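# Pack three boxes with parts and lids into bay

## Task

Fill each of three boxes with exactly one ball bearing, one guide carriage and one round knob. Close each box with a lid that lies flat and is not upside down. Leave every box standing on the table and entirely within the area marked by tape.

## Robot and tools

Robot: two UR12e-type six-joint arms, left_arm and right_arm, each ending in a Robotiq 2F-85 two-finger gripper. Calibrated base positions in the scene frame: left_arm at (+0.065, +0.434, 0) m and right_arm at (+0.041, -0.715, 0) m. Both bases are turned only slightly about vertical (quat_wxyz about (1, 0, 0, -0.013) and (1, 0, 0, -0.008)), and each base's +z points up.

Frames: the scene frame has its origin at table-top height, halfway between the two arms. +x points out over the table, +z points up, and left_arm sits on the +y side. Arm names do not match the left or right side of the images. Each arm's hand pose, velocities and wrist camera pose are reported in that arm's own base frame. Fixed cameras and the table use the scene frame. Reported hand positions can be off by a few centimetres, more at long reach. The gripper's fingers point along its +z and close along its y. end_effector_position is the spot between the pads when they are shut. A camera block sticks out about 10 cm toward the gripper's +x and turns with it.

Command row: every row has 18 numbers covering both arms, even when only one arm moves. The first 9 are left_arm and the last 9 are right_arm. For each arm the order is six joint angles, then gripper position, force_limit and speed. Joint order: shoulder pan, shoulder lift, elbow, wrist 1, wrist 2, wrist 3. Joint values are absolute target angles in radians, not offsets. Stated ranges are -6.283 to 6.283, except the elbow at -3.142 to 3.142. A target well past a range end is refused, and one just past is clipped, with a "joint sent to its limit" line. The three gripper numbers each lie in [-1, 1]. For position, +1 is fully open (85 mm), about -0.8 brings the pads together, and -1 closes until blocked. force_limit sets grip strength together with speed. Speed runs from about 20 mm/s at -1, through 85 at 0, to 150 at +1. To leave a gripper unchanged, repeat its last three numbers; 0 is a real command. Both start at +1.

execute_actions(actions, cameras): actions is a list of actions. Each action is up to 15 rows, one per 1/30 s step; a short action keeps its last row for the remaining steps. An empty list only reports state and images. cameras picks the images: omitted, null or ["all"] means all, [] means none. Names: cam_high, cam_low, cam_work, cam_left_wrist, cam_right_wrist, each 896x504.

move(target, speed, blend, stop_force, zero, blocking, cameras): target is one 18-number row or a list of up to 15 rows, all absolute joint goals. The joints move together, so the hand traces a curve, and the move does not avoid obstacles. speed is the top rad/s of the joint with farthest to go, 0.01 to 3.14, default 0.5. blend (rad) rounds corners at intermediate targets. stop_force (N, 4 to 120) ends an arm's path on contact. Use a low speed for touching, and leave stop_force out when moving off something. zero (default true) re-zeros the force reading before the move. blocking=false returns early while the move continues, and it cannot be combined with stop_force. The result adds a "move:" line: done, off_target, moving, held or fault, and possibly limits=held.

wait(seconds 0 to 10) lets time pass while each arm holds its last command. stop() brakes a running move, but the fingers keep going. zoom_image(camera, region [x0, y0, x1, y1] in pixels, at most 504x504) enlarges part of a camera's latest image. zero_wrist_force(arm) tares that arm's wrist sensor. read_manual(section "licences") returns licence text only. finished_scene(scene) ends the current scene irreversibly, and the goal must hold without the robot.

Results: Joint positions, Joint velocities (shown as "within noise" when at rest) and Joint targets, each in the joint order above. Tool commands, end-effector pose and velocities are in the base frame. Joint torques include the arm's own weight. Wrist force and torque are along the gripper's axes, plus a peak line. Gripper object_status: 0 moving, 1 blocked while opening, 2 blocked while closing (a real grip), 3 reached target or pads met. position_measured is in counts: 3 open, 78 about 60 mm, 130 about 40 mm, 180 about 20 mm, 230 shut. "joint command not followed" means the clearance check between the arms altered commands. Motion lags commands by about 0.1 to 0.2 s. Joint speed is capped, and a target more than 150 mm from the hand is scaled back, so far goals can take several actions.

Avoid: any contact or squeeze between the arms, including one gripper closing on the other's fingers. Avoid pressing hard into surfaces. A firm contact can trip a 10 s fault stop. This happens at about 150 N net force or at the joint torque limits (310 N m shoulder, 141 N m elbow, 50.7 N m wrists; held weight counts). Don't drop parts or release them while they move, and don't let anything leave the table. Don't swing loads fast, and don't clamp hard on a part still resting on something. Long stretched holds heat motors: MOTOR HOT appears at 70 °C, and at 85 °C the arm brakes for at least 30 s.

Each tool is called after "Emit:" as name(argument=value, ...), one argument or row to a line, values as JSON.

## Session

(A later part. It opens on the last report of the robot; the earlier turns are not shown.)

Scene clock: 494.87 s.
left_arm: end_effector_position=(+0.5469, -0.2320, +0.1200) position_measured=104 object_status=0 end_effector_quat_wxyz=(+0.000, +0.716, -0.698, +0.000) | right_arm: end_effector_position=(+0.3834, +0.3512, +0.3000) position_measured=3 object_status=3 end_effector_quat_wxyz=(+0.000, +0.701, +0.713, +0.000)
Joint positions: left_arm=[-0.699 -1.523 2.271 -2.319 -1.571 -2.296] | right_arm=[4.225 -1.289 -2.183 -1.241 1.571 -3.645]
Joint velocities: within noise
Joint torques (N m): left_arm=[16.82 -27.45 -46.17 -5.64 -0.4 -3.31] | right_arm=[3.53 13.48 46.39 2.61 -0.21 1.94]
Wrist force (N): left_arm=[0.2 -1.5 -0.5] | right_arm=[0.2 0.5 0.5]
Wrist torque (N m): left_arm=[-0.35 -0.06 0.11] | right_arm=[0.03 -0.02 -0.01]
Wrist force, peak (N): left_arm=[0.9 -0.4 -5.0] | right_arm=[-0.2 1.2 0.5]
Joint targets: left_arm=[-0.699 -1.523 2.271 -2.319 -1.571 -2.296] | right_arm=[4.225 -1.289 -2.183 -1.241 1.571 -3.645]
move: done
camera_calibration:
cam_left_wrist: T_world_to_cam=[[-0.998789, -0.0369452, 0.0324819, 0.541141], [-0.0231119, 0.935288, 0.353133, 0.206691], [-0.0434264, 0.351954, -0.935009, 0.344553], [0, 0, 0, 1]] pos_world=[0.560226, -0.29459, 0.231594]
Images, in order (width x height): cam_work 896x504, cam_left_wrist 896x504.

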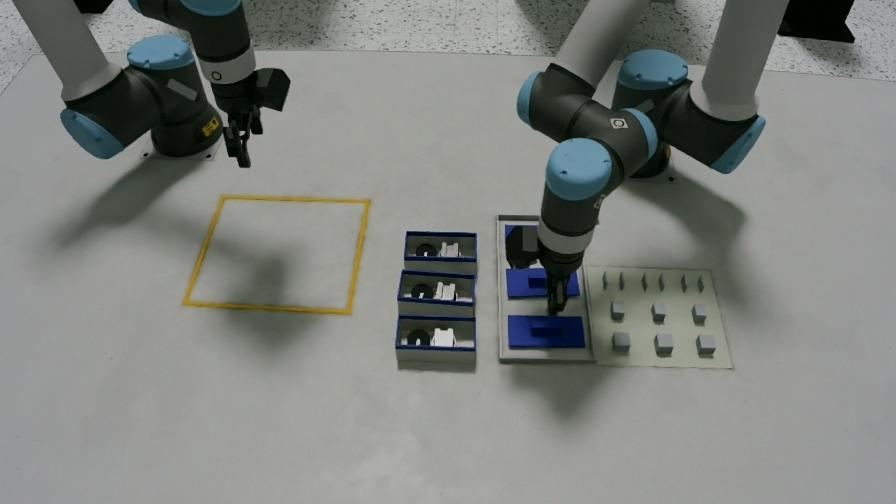

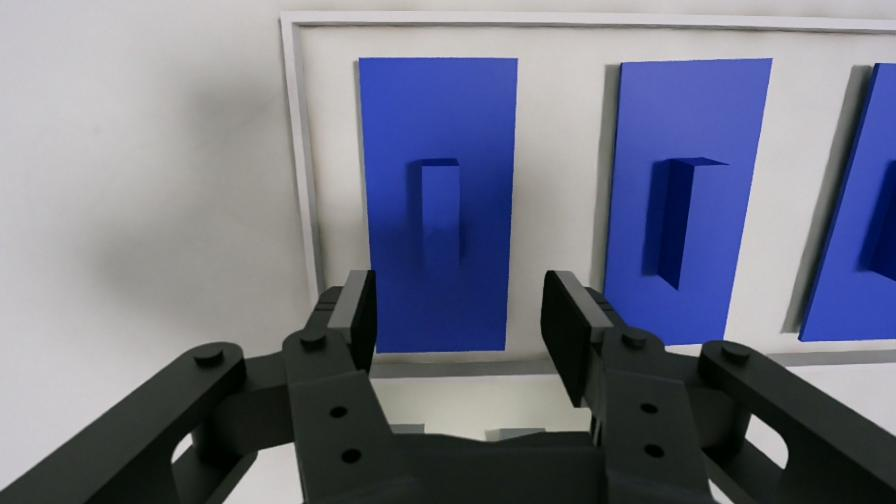

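Emit:
move(
  target=[-0.8817,-1.3505,1.961,-2.1813,-1.5708,-2.4825,0.2,-0.6,0,4.2246,-1.2886,-2.183,-1.2408,1.571,-3.6454,1,0,0],
  speed=0.7,
  cameras=["cam_left_wrist"],
)

Emit:
move(
  target=[-1.0086,-1.475,2.1115,-2.2073,-1.5708,-2.5394,0.2,-0.6,0,4.2246,-1.2886,-2.183,-1.2408,1.571,-3.6454,1,0,0],
  speed=0.5,
  cameras=["cam_left_wrist"],
)

Emit:
move(
  target=[-1.1696,-1.5967,2.2385,-2.2126,-1.5708,-2.7604,0.2,-0.6,0,4.2246,-1.2886,-2.183,-1.2408,1.571,-3.6454,1,0,0],
  speed=0.5,
  cameras=["cam_left_wrist","cam_low"],
)

Emit:
zoom_image(
  camera="cam_low",
  region=[355, 285, 465, 335],
)

Scene clock: 519.80 s.
left_arm: end_effector_position=(+0.5935, -0.4464, +0.1670) position_measured=104 object_status=3 end_effector_quat_wxyz=(+0.000, +0.718, -0.696, +0.000) | right_arm: end_effector_position=(+0.3834, +0.3512, +0.3000) position_measured=3 object_status=3 end_effector_quat_wxyz=(+0.000, +0.701, +0.713, +0.000)
Joint positions: left_arm=[-0.882 -1.351 1.961 -2.181 -1.571 -2.482] | right_arm=[4.225 -1.289 -2.183 -1.241 1.571 -3.645]
Joint velocities: within noise
Joint torques (N m): left_arm=[-17.17 -46.75 -52.45 -2.05 -0.78 -3.67] | right_arm=[0.67 11.96 46.46 2.69 -0.35 1.83]
Wrist force (N): left_arm=[1.0 -1.3 -0.1] | right_arm=[-0.1 0.4 0.6]
Wrist torque (N m): left_arm=[-0.34 -0.24 0.22] | right_arm=[0.02 0.04 -0.01]
Wrist force, peak (N): left_arm=[5.6 -2.2 -1.2] | right_arm=[0.4 1.0 0.7]
Joint targets: left_arm=[-0.882 -1.351 1.961 -2.181 -1.571 -2.482] | right_arm=[4.225 -1.289 -2.183 -1.241 1.571 -3.645]
move: done
camera_calibration:
cam_left_wrist: T_world_to_cam=[[-0.998634, -0.0409635, 0.0324294, 0.576419], [-0.0268925, 0.93518, 0.353149, 0.393934], [-0.0447936, 0.351795, -0.935005, 0.46674], [0, 0, 0, 1]] pos_world=[0.607133, -0.508983, 0.278594]
Images, in order (width x height): cam_left_wrist 896x504.

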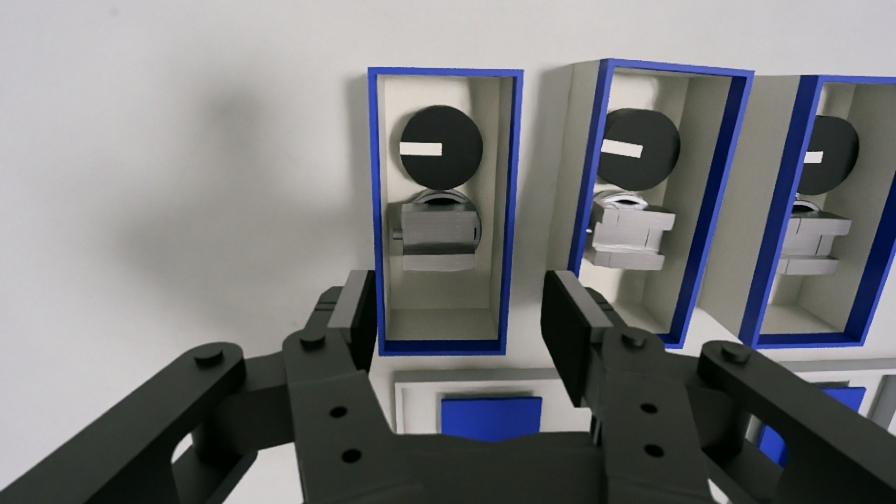

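Scene clock: 520.73 s.
left_arm: end_effector_position=(+0.4876, -0.4471, +0.1670) position_measured=104 object_status=3 end_effector_quat_wxyz=(+0.000, +0.693, -0.721, +0.000) | right_arm: end_effector_position=(+0.3834, +0.3512, +0.3000) position_measured=3 object_status=3 end_effector_quat_wxyz=(+0.000, +0.701, +0.713, +0.000)
Joint positions: left_arm=[-1.008 -1.475 2.111 -2.207 -1.571 -2.539] | right_arm=[4.225 -1.289 -2.183 -1.241 1.571 -3.645]
Joint velocities: within noise
Joint torques (N m): left_arm=[-16.5 -61.47 -27.99 -5.96 -0.97 -3.5] | right_arm=[1.16 13.55 47.27 3.51 -0.37 2.13]
Wrist force (N): left_arm=[0.2 -1.4 -0.3] | right_arm=[0.1 0.4 -0.1]
Wrist torque (N m): left_arm=[-0.35 -0.13 0.19] | right_arm=[0.01 0.01 -0.01]
Wrist force, peak (N): left_arm=[0.6 -4.2 -0.6] | right_arm=[-0.2 0.6 0.9]
Joint targets: left_arm=[-1.009 -1.475 2.111 -2.207 -1.571 -2.539] | right_arm=[4.225 -1.289 -2.183 -1.241 1.571 -3.645]
move: done
camera_calibration:
cam_left_wrist: T_world_to_cam=[[-0.999055, 0.0288794, 0.0324682, 0.50193], [0.0384976, 0.934785, 0.353121, 0.359609], [-0.0201529, 0.354037, -0.935014, 0.451198], [0, 0, 0, 1]] pos_world=[0.496704, -0.510393, 0.278594]
Images, in order (width x height): cam_left_wrist 896x504.

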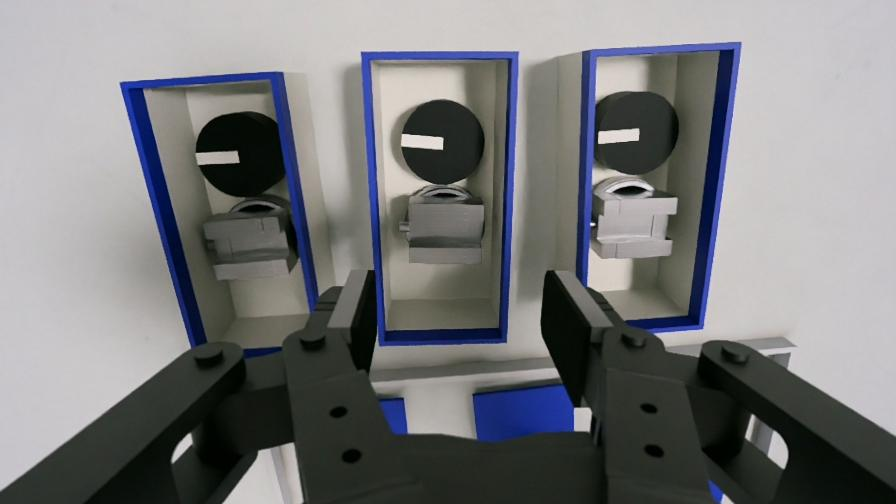

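Scene clock: 521.73 s.
left_arm: end_effector_position=(+0.3798, -0.4492, +0.1671) position_measured=104 object_status=3 end_effector_quat_wxyz=(+0.000, +0.714, -0.700, +0.000) | right_arm: end_effector_position=(+0.3834, +0.3512, +0.3000) position_measured=3 object_status=3 end_effector_quat_wxyz=(+0.000, +0.701, +0.713, +0.000)
Joint positions: left_arm=[-1.169 -1.597 2.238 -2.213 -1.571 -2.76] | right_arm=[4.225 -1.289 -2.183 -1.241 1.571 -3.645]
Joint velocities: within noise
Joint torques (N m): left_arm=[-16.97 -52.15 -27.57 -6.05 -0.92 -3.78] | right_arm=[0.94 12.68 47.61 3.02 -0.46 1.71]
Wrist force (N): left_arm=[0.8 -1.1 -0.6] | right_arm=[-0.1 0.8 0.3]
Wrist torque (N m): left_arm=[-0.28 -0.17 0.11] | right_arm=[0.08 0.03 -0.01]
Wrist force, peak (N): left_arm=[-0.2 -3.8 -0.2] | right_arm=[0.2 0.9 0.6]
Joint targets: left_arm=[-1.170 -1.597 2.239 -2.213 -1.571 -2.760] | right_arm=[4.225 -1.289 -2.183 -1.241 1.571 -3.645]
move: done
camera_calibration:
cam_left_wrist: T_world_to_cam=[[-0.998997, -0.0308749, 0.0324176, 0.367485], [-0.0174513, 0.935417, 0.353114, 0.387189], [-0.0412263, 0.352195, -0.935018, 0.457027], [0, 0, 0, 1]] pos_world=[0.392715, -0.5118, 0.278694]
Images, in order (width x height): cam_low 896x504, cam_left_wrist 896x504.

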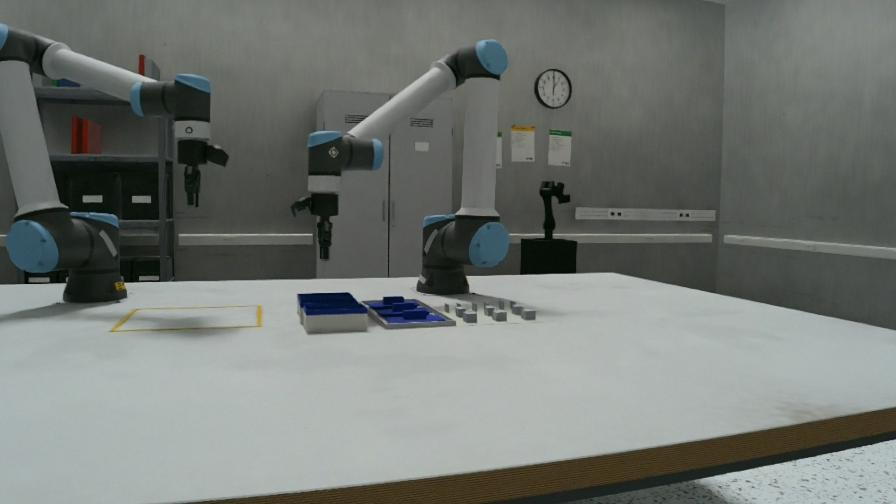

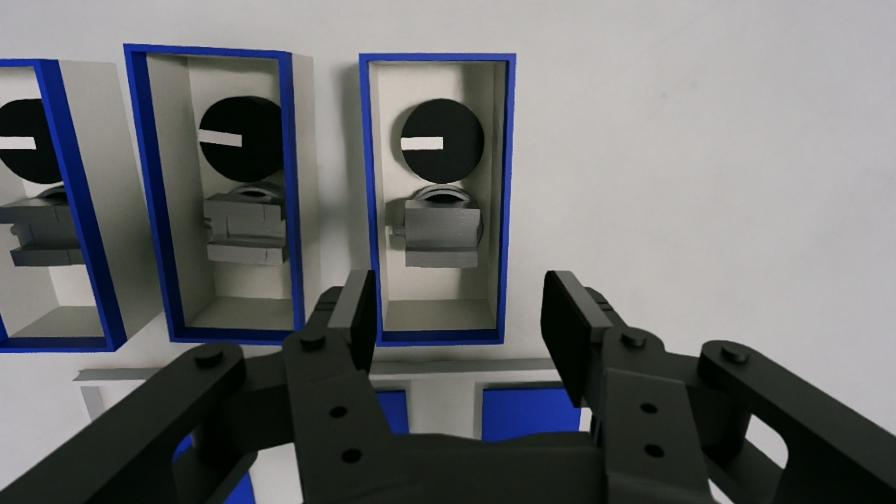

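Scaled by 4.582 from the camera's 896x504 image, which has a finer 1280x720 frame.

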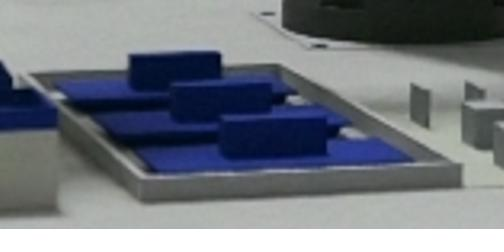

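Emit:
move(
  target=[
    [-0.6933,-1.4754,2.2924,-2.3878,-1.5708,-2.2901,0.2,-0.6,0,4.2246,-1.2886,-2.183,-1.2408,1.571,-3.6454,1,0,0],
    [-0.6933,-1.378,2.3286,-2.5214,-1.5708,-2.2901,0.2,-0.6,0,4.2246,-1.2886,-2.183,-1.2408,1.571,-3.6454,1,0,0],
    [-0.6933,-1.378,2.3286,-2.5214,-1.5708,-2.2901,-1,-0.9,-1,4.2246,-1.2886,-2.183,-1.2408,1.571,-3.6454,1,0,0],
    [-0.6933,-1.5625,2.2426,-2.2509,-1.5708,-2.2901,-1,-0.9,-1,4.2246,-1.2886,-2.183,-1.2408,1.571,-3.6454,1,0,0],
  ],
  speed=[0.8,0.2,0.2,0.3],
  cameras=["cam_left_wrist","cam_low"],
)

Emit:
zoom_image(
  camera="cam_low",
  region=[355, 225, 465, 335],
)

Scene clock: 550.43 s.
left_arm: end_effector_position=(+0.5519, -0.2321, +0.0678) position_measured=191 object_status=2 end_effector_quat_wxyz=(+0.000, +0.716, -0.698, +0.000) end_effector_velocity=(+0.005, -0.004, +0.126) end_effector_angular_velocity=(+0.000, -0.001, -0.001) | right_arm: end_effector_position=(+0.3834, +0.3512, +0.3000) position_measured=3 object_status=3 end_effector_quat_wxyz=(+0.000, +0.701, +0.713, +0.000)
Joint positions: left_arm=[-0.693 -1.434 2.302 -2.439 -1.571 -2.29] | right_arm=[4.225 -1.289 -2.183 -1.241 1.571 -3.645]
Joint velocities: left_arm=[0 -0.202 -0.094 0.296 0.001 0.001] | right_arm=[within noise]
Joint torques (N m): left_arm=[12.92 -61.16 -46.61 -1.2 -0.76 2.94] | right_arm=[1.91 13.61 47.09 2.69 -0.9 1.69]
Wrist force (N): left_arm=[0.3 -1.4 -0.1] | right_arm=[0.2 0.1 0.4]
Wrist torque (N m): left_arm=[-0.33 -0.12 0.15] | right_arm=[-0.02 -0.01 -0.02]
Wrist force, peak (N): left_arm=[-1.4 0.7 -10.8] | right_arm=[0.0 1.2 0.7]
Joint targets: left_arm=[-0.693 -1.460 2.290 -2.401 -1.571 -2.290] | right_arm=[4.225 -1.289 -2.183 -1.241 1.571 -3.645]
move: unfinished (the simulator was too slow to fit another step into this call; the move has ended); path passed 3 of 4 targets; left_arm: the wrist 1 is farthest, 0.188 rad from its target
camera_calibration:
cam_left_wrist: T_world_to_cam=[[-0.9988, -0.0369265, 0.0321749, 0.547794], [-0.0232123, 0.935365, 0.352922, 0.225448], [-0.0431274, 0.351752, -0.935099, 0.295782], [0, 0, 0, 1]] pos_world=[0.565126, -0.29469, 0.179395]
Images, in order (width x height): cam_low 896x504, cam_left_wrist 896x504.

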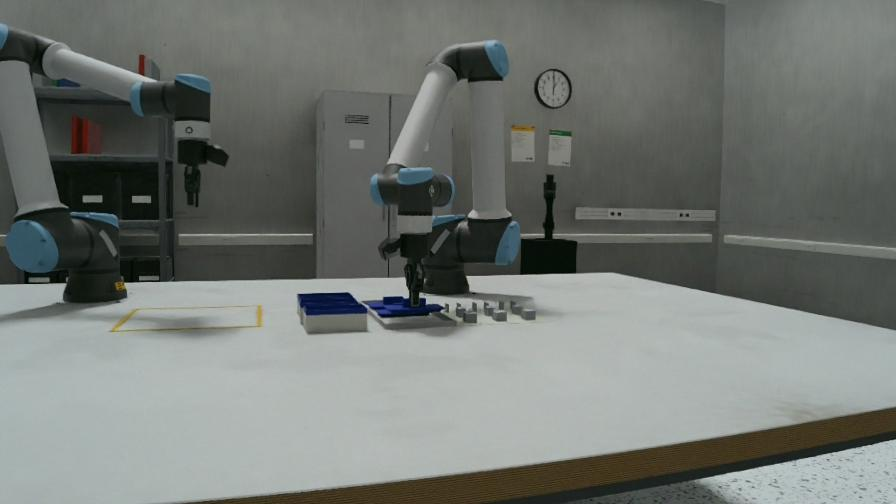

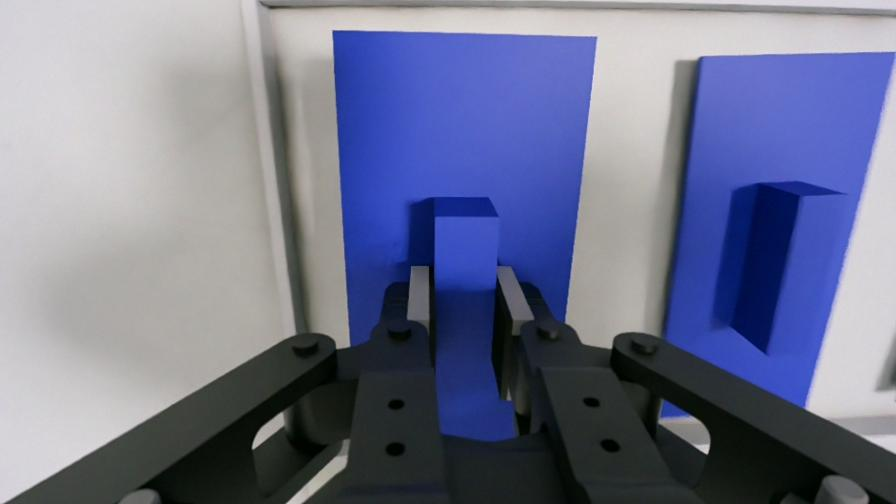

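Scaled by 4.582 from the camera's 896x504 image, which has a finer 1280x720 frame.

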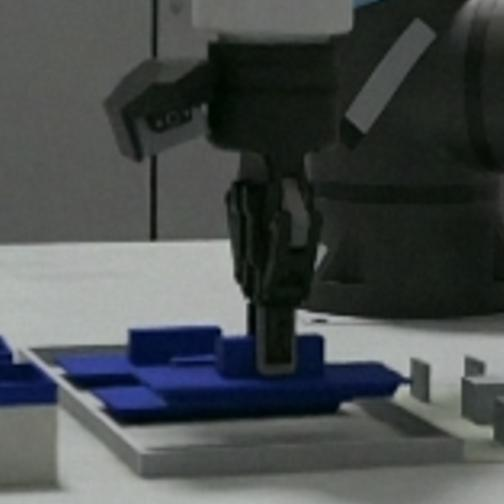

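Emit:
wait(
  seconds=0.5,
  cameras=["cam_low","cam_work","cam_high","cam_left_wrist"],
)

Emit:
zoom_image(
  camera="cam_low",
  region=[355, 225, 465, 335],
)

Emit:
zoom_image(
  camera="cam_work",
  region=[480, 200, 660, 380],
)

Scene clock: 553.97 s.
left_arm: end_effector_position=(+0.5521, -0.2324, +0.0839) position_measured=191 object_status=2 end_effector_quat_wxyz=(+0.000, +0.716, -0.698, +0.000) | right_arm: end_effector_position=(+0.3834, +0.3512, +0.3000) position_measured=3 object_status=3 end_effector_quat_wxyz=(+0.000, +0.701, +0.713, +0.000)
Joint positions: left_arm=[-0.693 -1.46 2.29 -2.401 -1.571 -2.29] | right_arm=[4.225 -1.289 -2.183 -1.241 1.571 -3.645]
Joint velocities: within noise
Joint torques (N m): left_arm=[10.17 -56.45 -38.08 -4.61 -0.73 2.74] | right_arm=[1.81 11.97 49.04 3.43 -0.49 2.17]
Wrist force (N): left_arm=[0.3 -1.5 -0.1] | right_arm=[0.3 0.8 0.6]
Wrist torque (N m): left_arm=[-0.37 -0.12 0.14] | right_arm=[0.08 -0.03 -0.01]
Wrist force, peak (N): left_arm=[0.3 -1.2 -2.0] | right_arm=[0.1 0.9 0.8]
Joint targets: left_arm=[-0.693 -1.460 2.290 -2.401 -1.571 -2.290] | right_arm=[4.225 -1.289 -2.183 -1.241 1.571 -3.645]
Tool commands: left_gripper/position=-1.0 left_gripper/force_limit=-0.9 left_gripper/speed=-1.0 right_gripper/position=+1.0 right_gripper/force_limit=+0.0 right_gripper/speed=+0.0
wait: 0.50 s; at rest from the start
camera_calibration:
cam_left_wrist: T_world_to_cam=[[-0.998789, -0.0369452, 0.0324819, 0.547596], [-0.0231119, 0.935288, 0.353133, 0.219842], [-0.0434264, 0.351954, -0.935009, 0.311135], [0, 0, 0, 1]] pos_world=[0.565526, -0.29489, 0.195494]
Images, in order (width x height): cam_high 896x504, cam_low 896x504, cam_work 896x504, cam_left_wrist 896x504.

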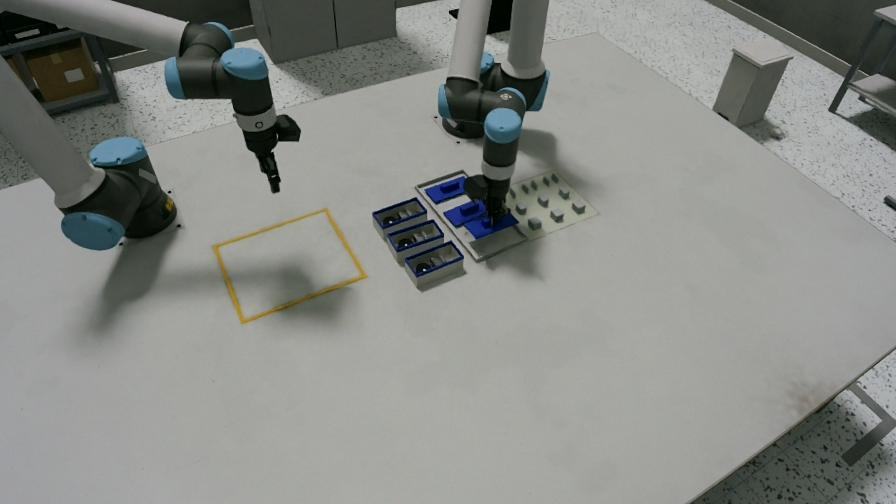

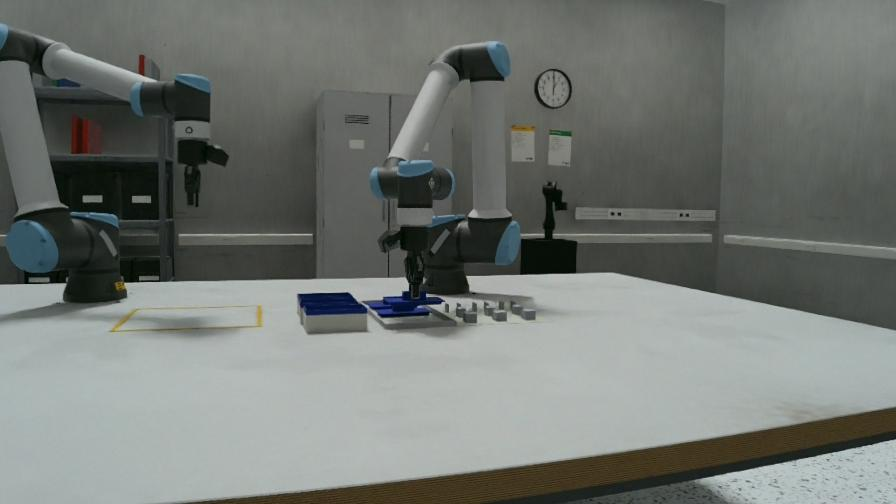

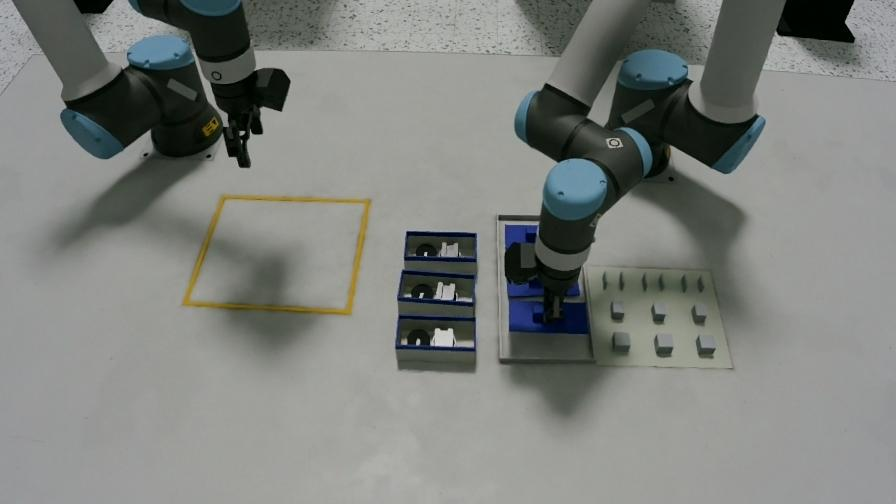

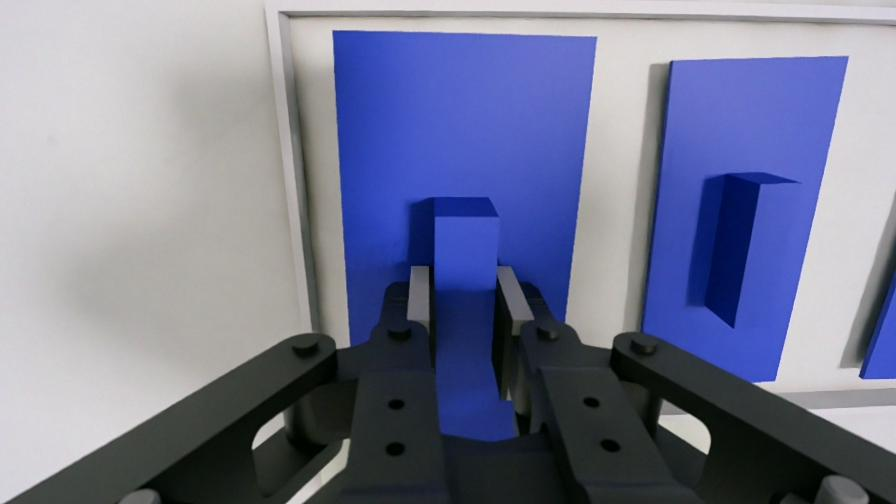

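Scaled by 4.582 from the camera's 896x504 image, which has a finer 1280x720 frame.

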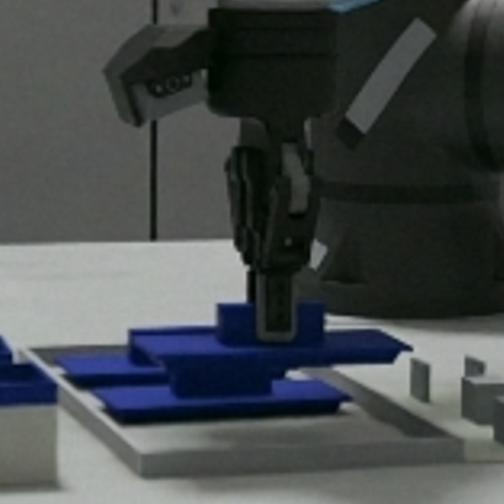

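Scaled by 2.800 from the camera's 896x504 image, which has a finer 1280x720 frame.

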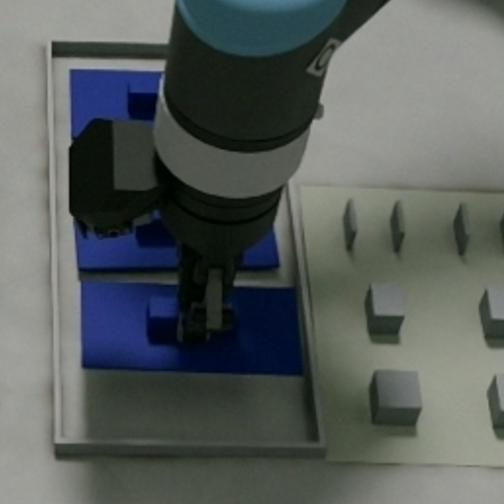

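Emit:
move(
  target=[
    [-0.6933,-1.5625,2.2426,-2.2509,-1.5708,-2.2901,-1,-0.9,-1,4.2246,-1.2886,-2.183,-1.2408,1.571,-3.6454,1,0,0],
    [-0.8757,-1.3381,1.9816,-2.2143,-1.5708,-2.4605,-1,-0.9,-1,4.2246,-1.2886,-2.183,-1.2408,1.571,-3.6454,1,0,0],
    [-0.8757,-1.2747,2.0205,-2.3166,-1.5708,-2.4605,-1,-0.9,-1,4.2246,-1.2886,-2.183,-1.2408,1.571,-3.6454,1,0,0],
  ],
  speed=[0.3,0.4,0.2],
  cameras=["cam_left_wrist","cam_low","cam_work","cam_high"],
)

Emit:
zoom_image(
  camera="cam_low",
  region=[285, 250, 395, 340],
)

Emit:
zoom_image(
  camera="cam_work",
  region=[380, 220, 520, 380],
)

Emit:
zoom_image(
  camera="cam_high",
  region=[360, 180, 480, 300],
)

Scene clock: 560.90 s.
left_arm: end_effector_position=(+0.5939, -0.4402, +0.0951) position_measured=191 object_status=2 end_effector_quat_wxyz=(+0.000, +0.712, -0.702, +0.000) | right_arm: end_effector_position=(+0.3834, +0.3512, +0.3000) position_measured=3 object_status=3 end_effector_quat_wxyz=(+0.000, +0.701, +0.713, +0.000)
Joint positions: left_arm=[-0.876 -1.275 2.02 -2.316 -1.571 -2.461] | right_arm=[4.225 -1.289 -2.183 -1.241 1.571 -3.645]
Joint velocities: within noise
Joint torques (N m): left_arm=[-16.23 -49.78 -24.28 -6.24 -0.52 -3.8] | right_arm=[3.99 13.93 47.32 3.43 -0.18 1.87]
Wrist force (N): left_arm=[0.5 -1.4 0.3] | right_arm=[0.1 0.4 0.3]
Wrist torque (N m): left_arm=[-0.34 -0.13 0.18] | right_arm=[0.02 0.01 -0.01]
Wrist force, peak (N): left_arm=[4.9 -2.0 0.1] | right_arm=[0.1 0.9 0.8]
Joint targets: left_arm=[-0.876 -1.275 2.021 -2.317 -1.571 -2.460] | right_arm=[4.225 -1.289 -2.183 -1.241 1.571 -3.645]
move: done
camera_calibration:
cam_left_wrist: T_world_to_cam=[[-0.999164, -0.0249271, 0.0324163, 0.586758], [-0.0118828, 0.935505, 0.353113, 0.404789], [-0.0391277, 0.352432, -0.935019, 0.394271], [0, 0, 0, 1]] pos_world=[0.606504, -0.50301, 0.206694]
Images, in order (width x height): cam_high 896x504, cam_low 896x504, cam_work 896x504, cam_left_wrist 896x504.

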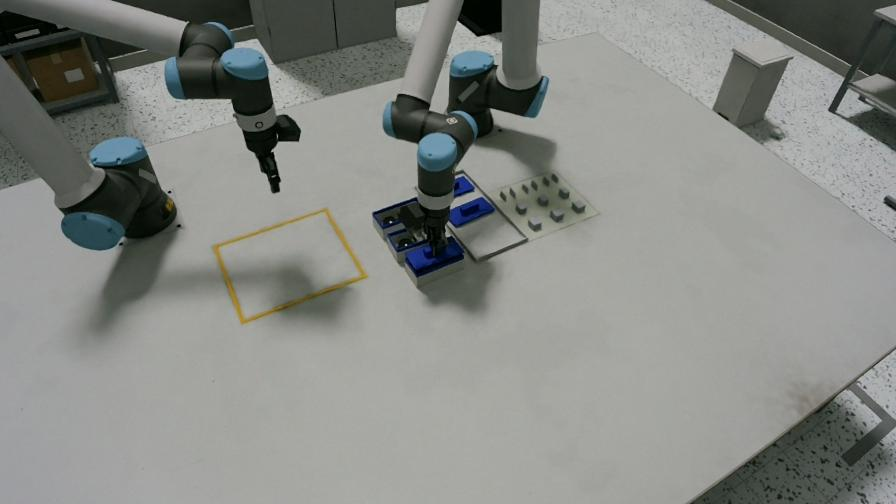

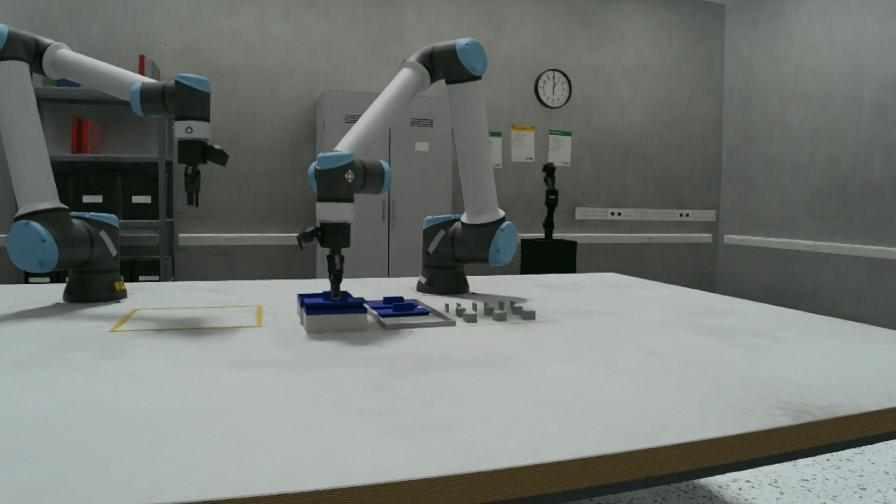

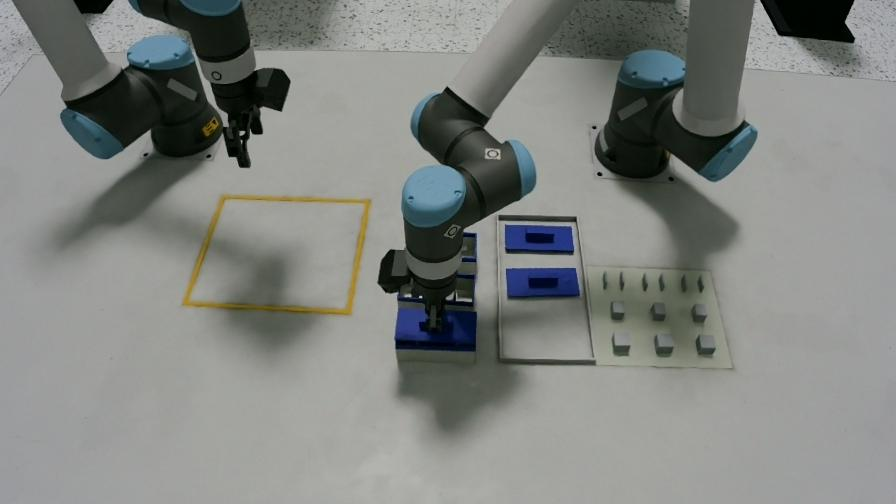

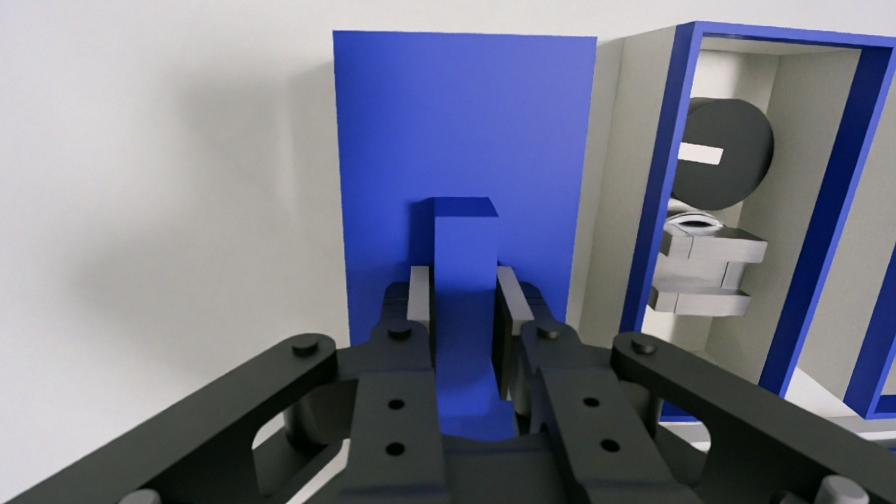

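Scaled by 4.582 from the camera's 896x504 image, which has a finer 1280x720 frame.

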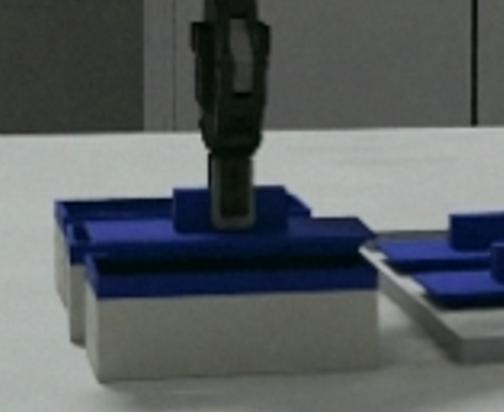

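Scaled by 3.150 from the camera's 896x504 image, which has a finer 1280x720 frame.

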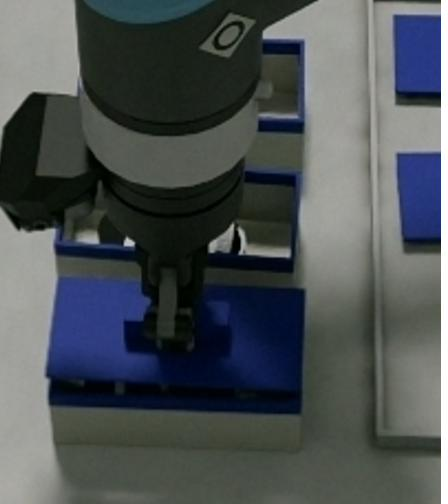

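Scaled by 4.200 from the camera's 896x504 image, which has a finer 1280x720 frame.

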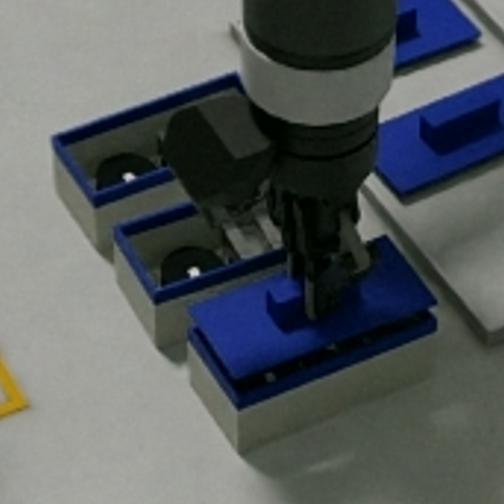

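Emit:
move(
  target=[-0.8757,-1.243,2.0353,-2.3631,-1.5708,-2.4605,-1,-0.9,-1,4.2246,-1.2886,-2.183,-1.2408,1.571,-3.6454,1,0,0],
  speed=0.02,
  stop_force=5,
  cameras=["cam_left_wrist","cam_low","cam_work","cam_high"],
)

Emit:
zoom_image(
  camera="cam_low",
  region=[285, 250, 395, 340],
)

Emit:
zoom_image(
  camera="cam_high",
  region=[360, 180, 480, 300],
)

Scene clock: 567.13 s.
left_arm: end_effector_position=(+0.5940, -0.4403, +0.0803) position_measured=191 object_status=2 end_effector_quat_wxyz=(+0.000, +0.712, -0.702, +0.000) | right_arm: end_effector_position=(+0.3834, +0.3512, +0.3000) position_measured=3 object_status=3 end_effector_quat_wxyz=(+0.000, +0.701, +0.713, +0.000)
Joint positions: left_arm=[-0.876 -1.256 2.029 -2.344 -1.571 -2.461] | right_arm=[4.225 -1.289 -2.183 -1.241 1.571 -3.645]
Joint velocities: within noise
Joint torques (N m): left_arm=[-16.18 -73.83 -42.79 -2.65 -0.35 -3.21] | right_arm=[4.35 14.97 48.22 2.89 -0.44 1.55]
Wrist force (N): left_arm=[1.4 -3.2 -4.0] | right_arm=[0.3 0.4 0.4]
Wrist torque (N m): left_arm=[-0.44 -0.05 0.16] | right_arm=[0.02 -0.04 -0.01]
Wrist force, peak (N): left_arm=[-6.7 4.1 -32.7] | right_arm=[0.0 0.8 1.2]
Joint targets: left_arm=[-0.876 -1.256 2.029 -2.344 -1.571 -2.461] | right_arm=[4.225 -1.289 -2.183 -1.241 1.571 -3.645]
move: contact (left_arm); left_arm: the wrist 1 is farthest, 0.019 rad from its target
camera_calibration:
cam_left_wrist: T_world_to_cam=[[-0.999164, -0.0249252, 0.032414, 0.587337], [-0.0118781, 0.935472, 0.353201, 0.410073], [-0.039126, 0.35252, -0.934986, 0.380508], [0, 0, 0, 1]] pos_world=[0.606604, -0.503109, 0.191894]
Images, in order (width x height): cam_high 896x504, cam_low 896x504, cam_work 896x504, cam_left_wrist 896x504.

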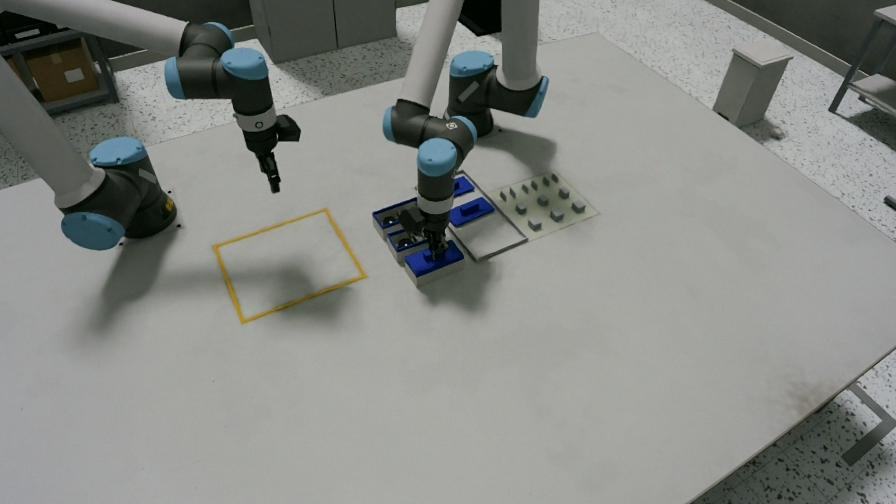

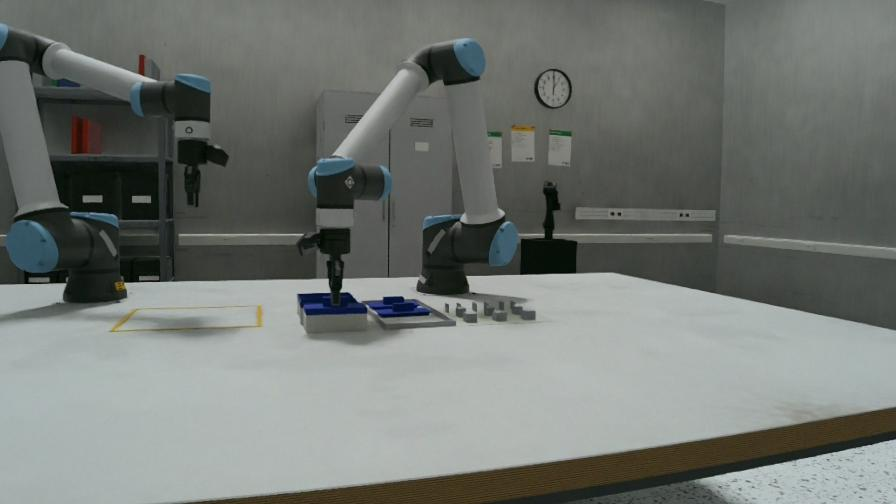

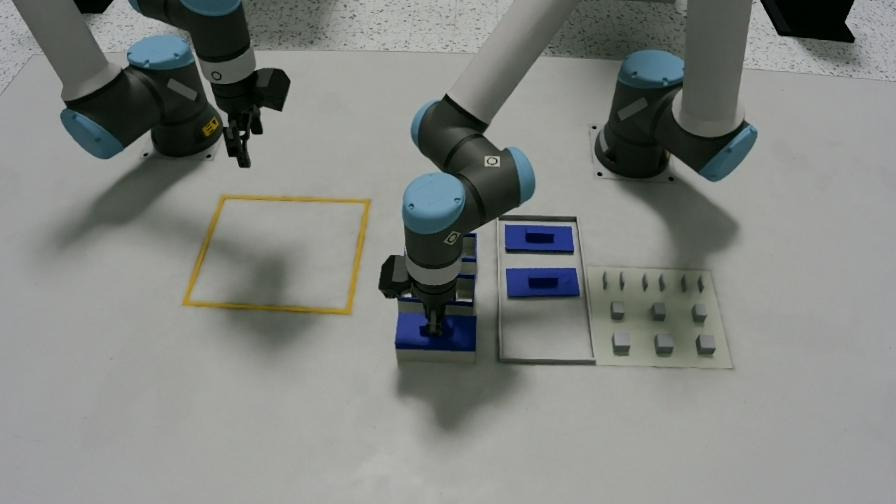

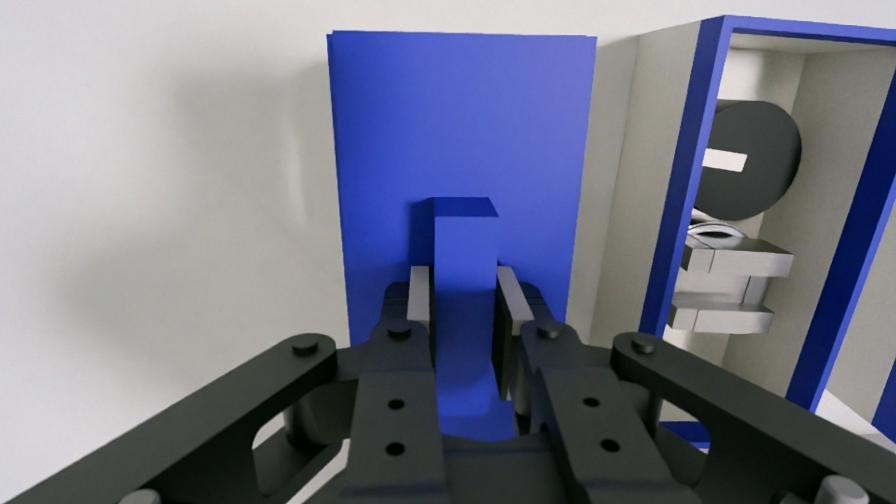

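Scaled by 4.582 from the camera's 896x504 image, which has a finer 1280x720 frame.

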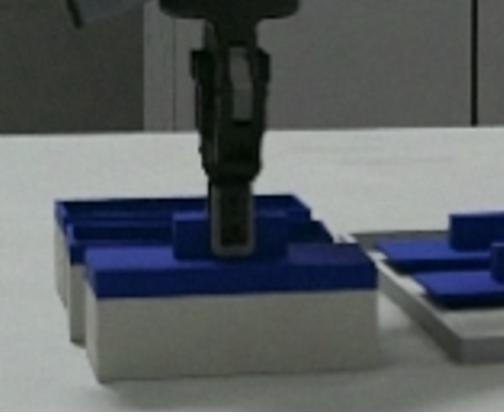

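Scaled by 4.200 from the camera's 896x504 image, which has a finer 1280x720 frame.

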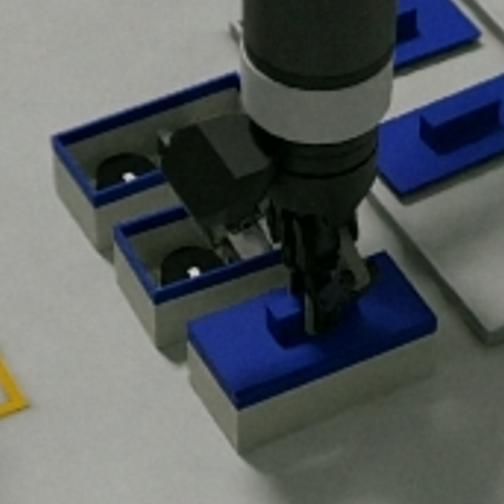

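Emit:
move(
  target=[
    [-0.876,-1.256,2.029,-2.344,-1.5708,-2.461,0.2,-0.6,-1,4.2246,-1.2886,-2.183,-1.2408,1.571,-3.6454,1,0,0],
    [-0.8757,-1.3381,1.9816,-2.2143,-1.5708,-2.4605,0.2,-0.6,0,4.2246,-1.2886,-2.183,-1.2408,1.571,-3.6454,1,0,0],
    [-0.8649,-1.7102,2.4457,-2.3063,-1.5708,-2.5157,0.2,-0.6,0,4.2246,-1.2886,-2.183,-1.2408,1.571,-3.6454,1,0,0],
  ],
  speed=[0.2,0.3,0.6],
  cameras=["cam_left_wrist","cam_work"],
)

Emit:
zoom_image(
  camera="cam_work",
  region=[380, 220, 520, 380],
)

Scene clock: 579.33 s.
left_arm: end_effector_position=(+0.5514, -0.3863, +0.1505) position_measured=104 object_status=3 end_effector_quat_wxyz=(+0.000, +0.718, -0.696, +0.001) end_effector_velocity=(-0.202, +0.254, -0.014) end_effector_angular_velocity=(+0.000, +0.000, +0.081) | right_arm: end_effector_position=(+0.3834, +0.3512, +0.3000) position_measured=3 object_status=3 end_effector_quat_wxyz=(+0.000, +0.701, +0.713, +0.000)
Joint positions: left_arm=[-0.873 -1.438 2.105 -2.239 -1.571 -2.476] | right_arm=[4.225 -1.289 -2.183 -1.241 1.571 -3.645]
Joint velocities: left_arm=[0.014 -0.463 0.578 -0.114 0 -0.067] | right_arm=[within noise]
Joint torques (N m): left_arm=[16.63 -77.72 -20.41 -6.53 -0.06 -4.13] | right_arm=[2.17 15.71 49.49 3.74 -0.17 1.63]
Wrist force (N): left_arm=[0.3 -1.9 -0.3] | right_arm=[0.6 1.0 0.4]
Wrist torque (N m): left_arm=[-0.44 -0.14 0.18] | right_arm=[0.13 -0.09 -0.01]
Wrist force, peak (N): left_arm=[1.4 -3.6 -3.9] | right_arm=[0.4 1.2 0.4]
Joint targets: left_arm=[-0.871 -1.500 2.184 -2.254 -1.571 -2.485] | right_arm=[4.225 -1.289 -2.183 -1.241 1.571 -3.645]
move: unfinished (the simulator was too slow to fit another step into this call; the move has ended); path passed 2 of 3 targets; left_arm: the elbow is farthest, 0.340 rad from its target
camera_calibration:
cam_left_wrist: T_world_to_cam=[[-0.998578, -0.0428718, 0.0316763, 0.536593], [-0.0289876, 0.935454, 0.352258, 0.343736], [-0.0447336, 0.350839, -0.935367, 0.427937], [0, 0, 0, 1]] pos_world=[0.564937, -0.448682, 0.262197]
Images, in order (width x height): cam_work 896x504, cam_left_wrist 896x504.

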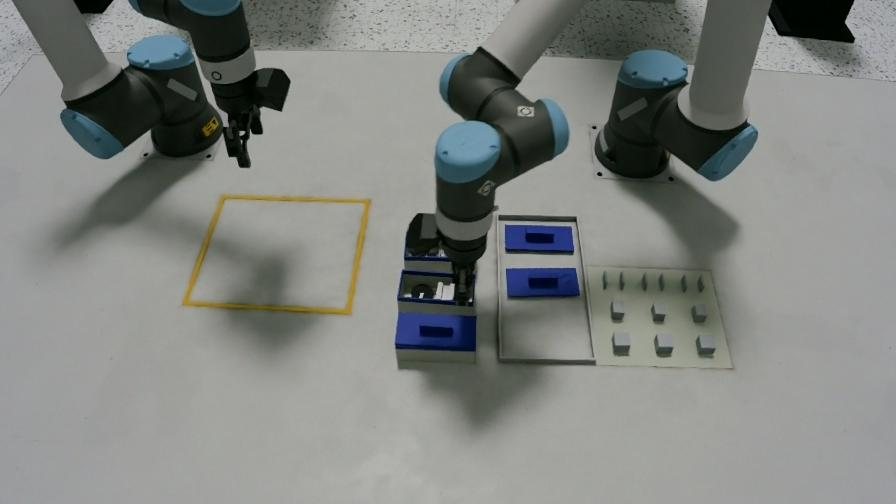

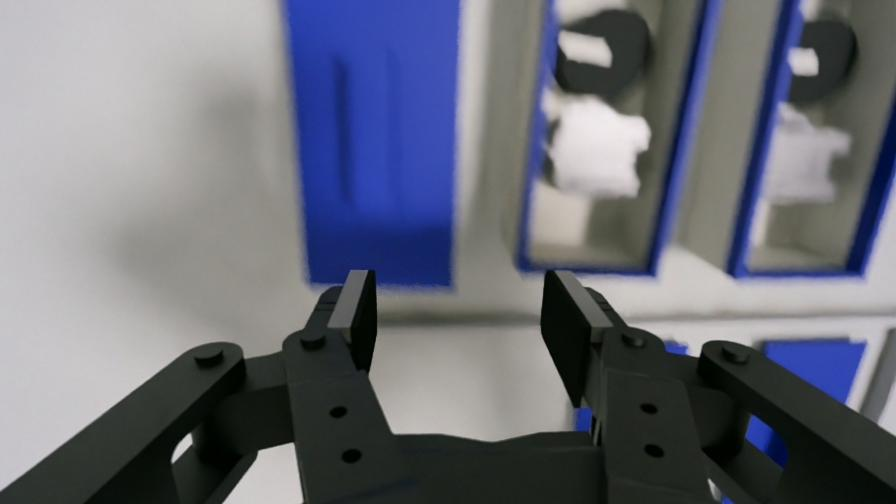

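Scaled by 3.150 from the camera's 896x504 image, which has a finer 1280x720 frame.

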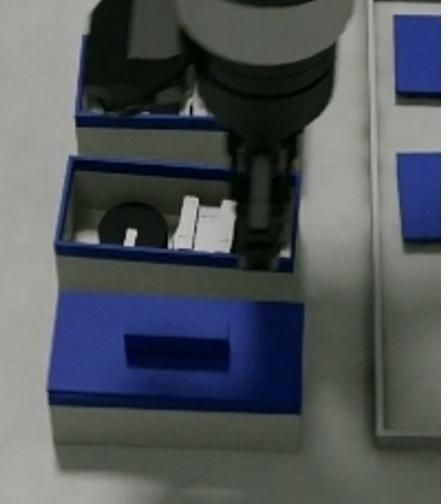

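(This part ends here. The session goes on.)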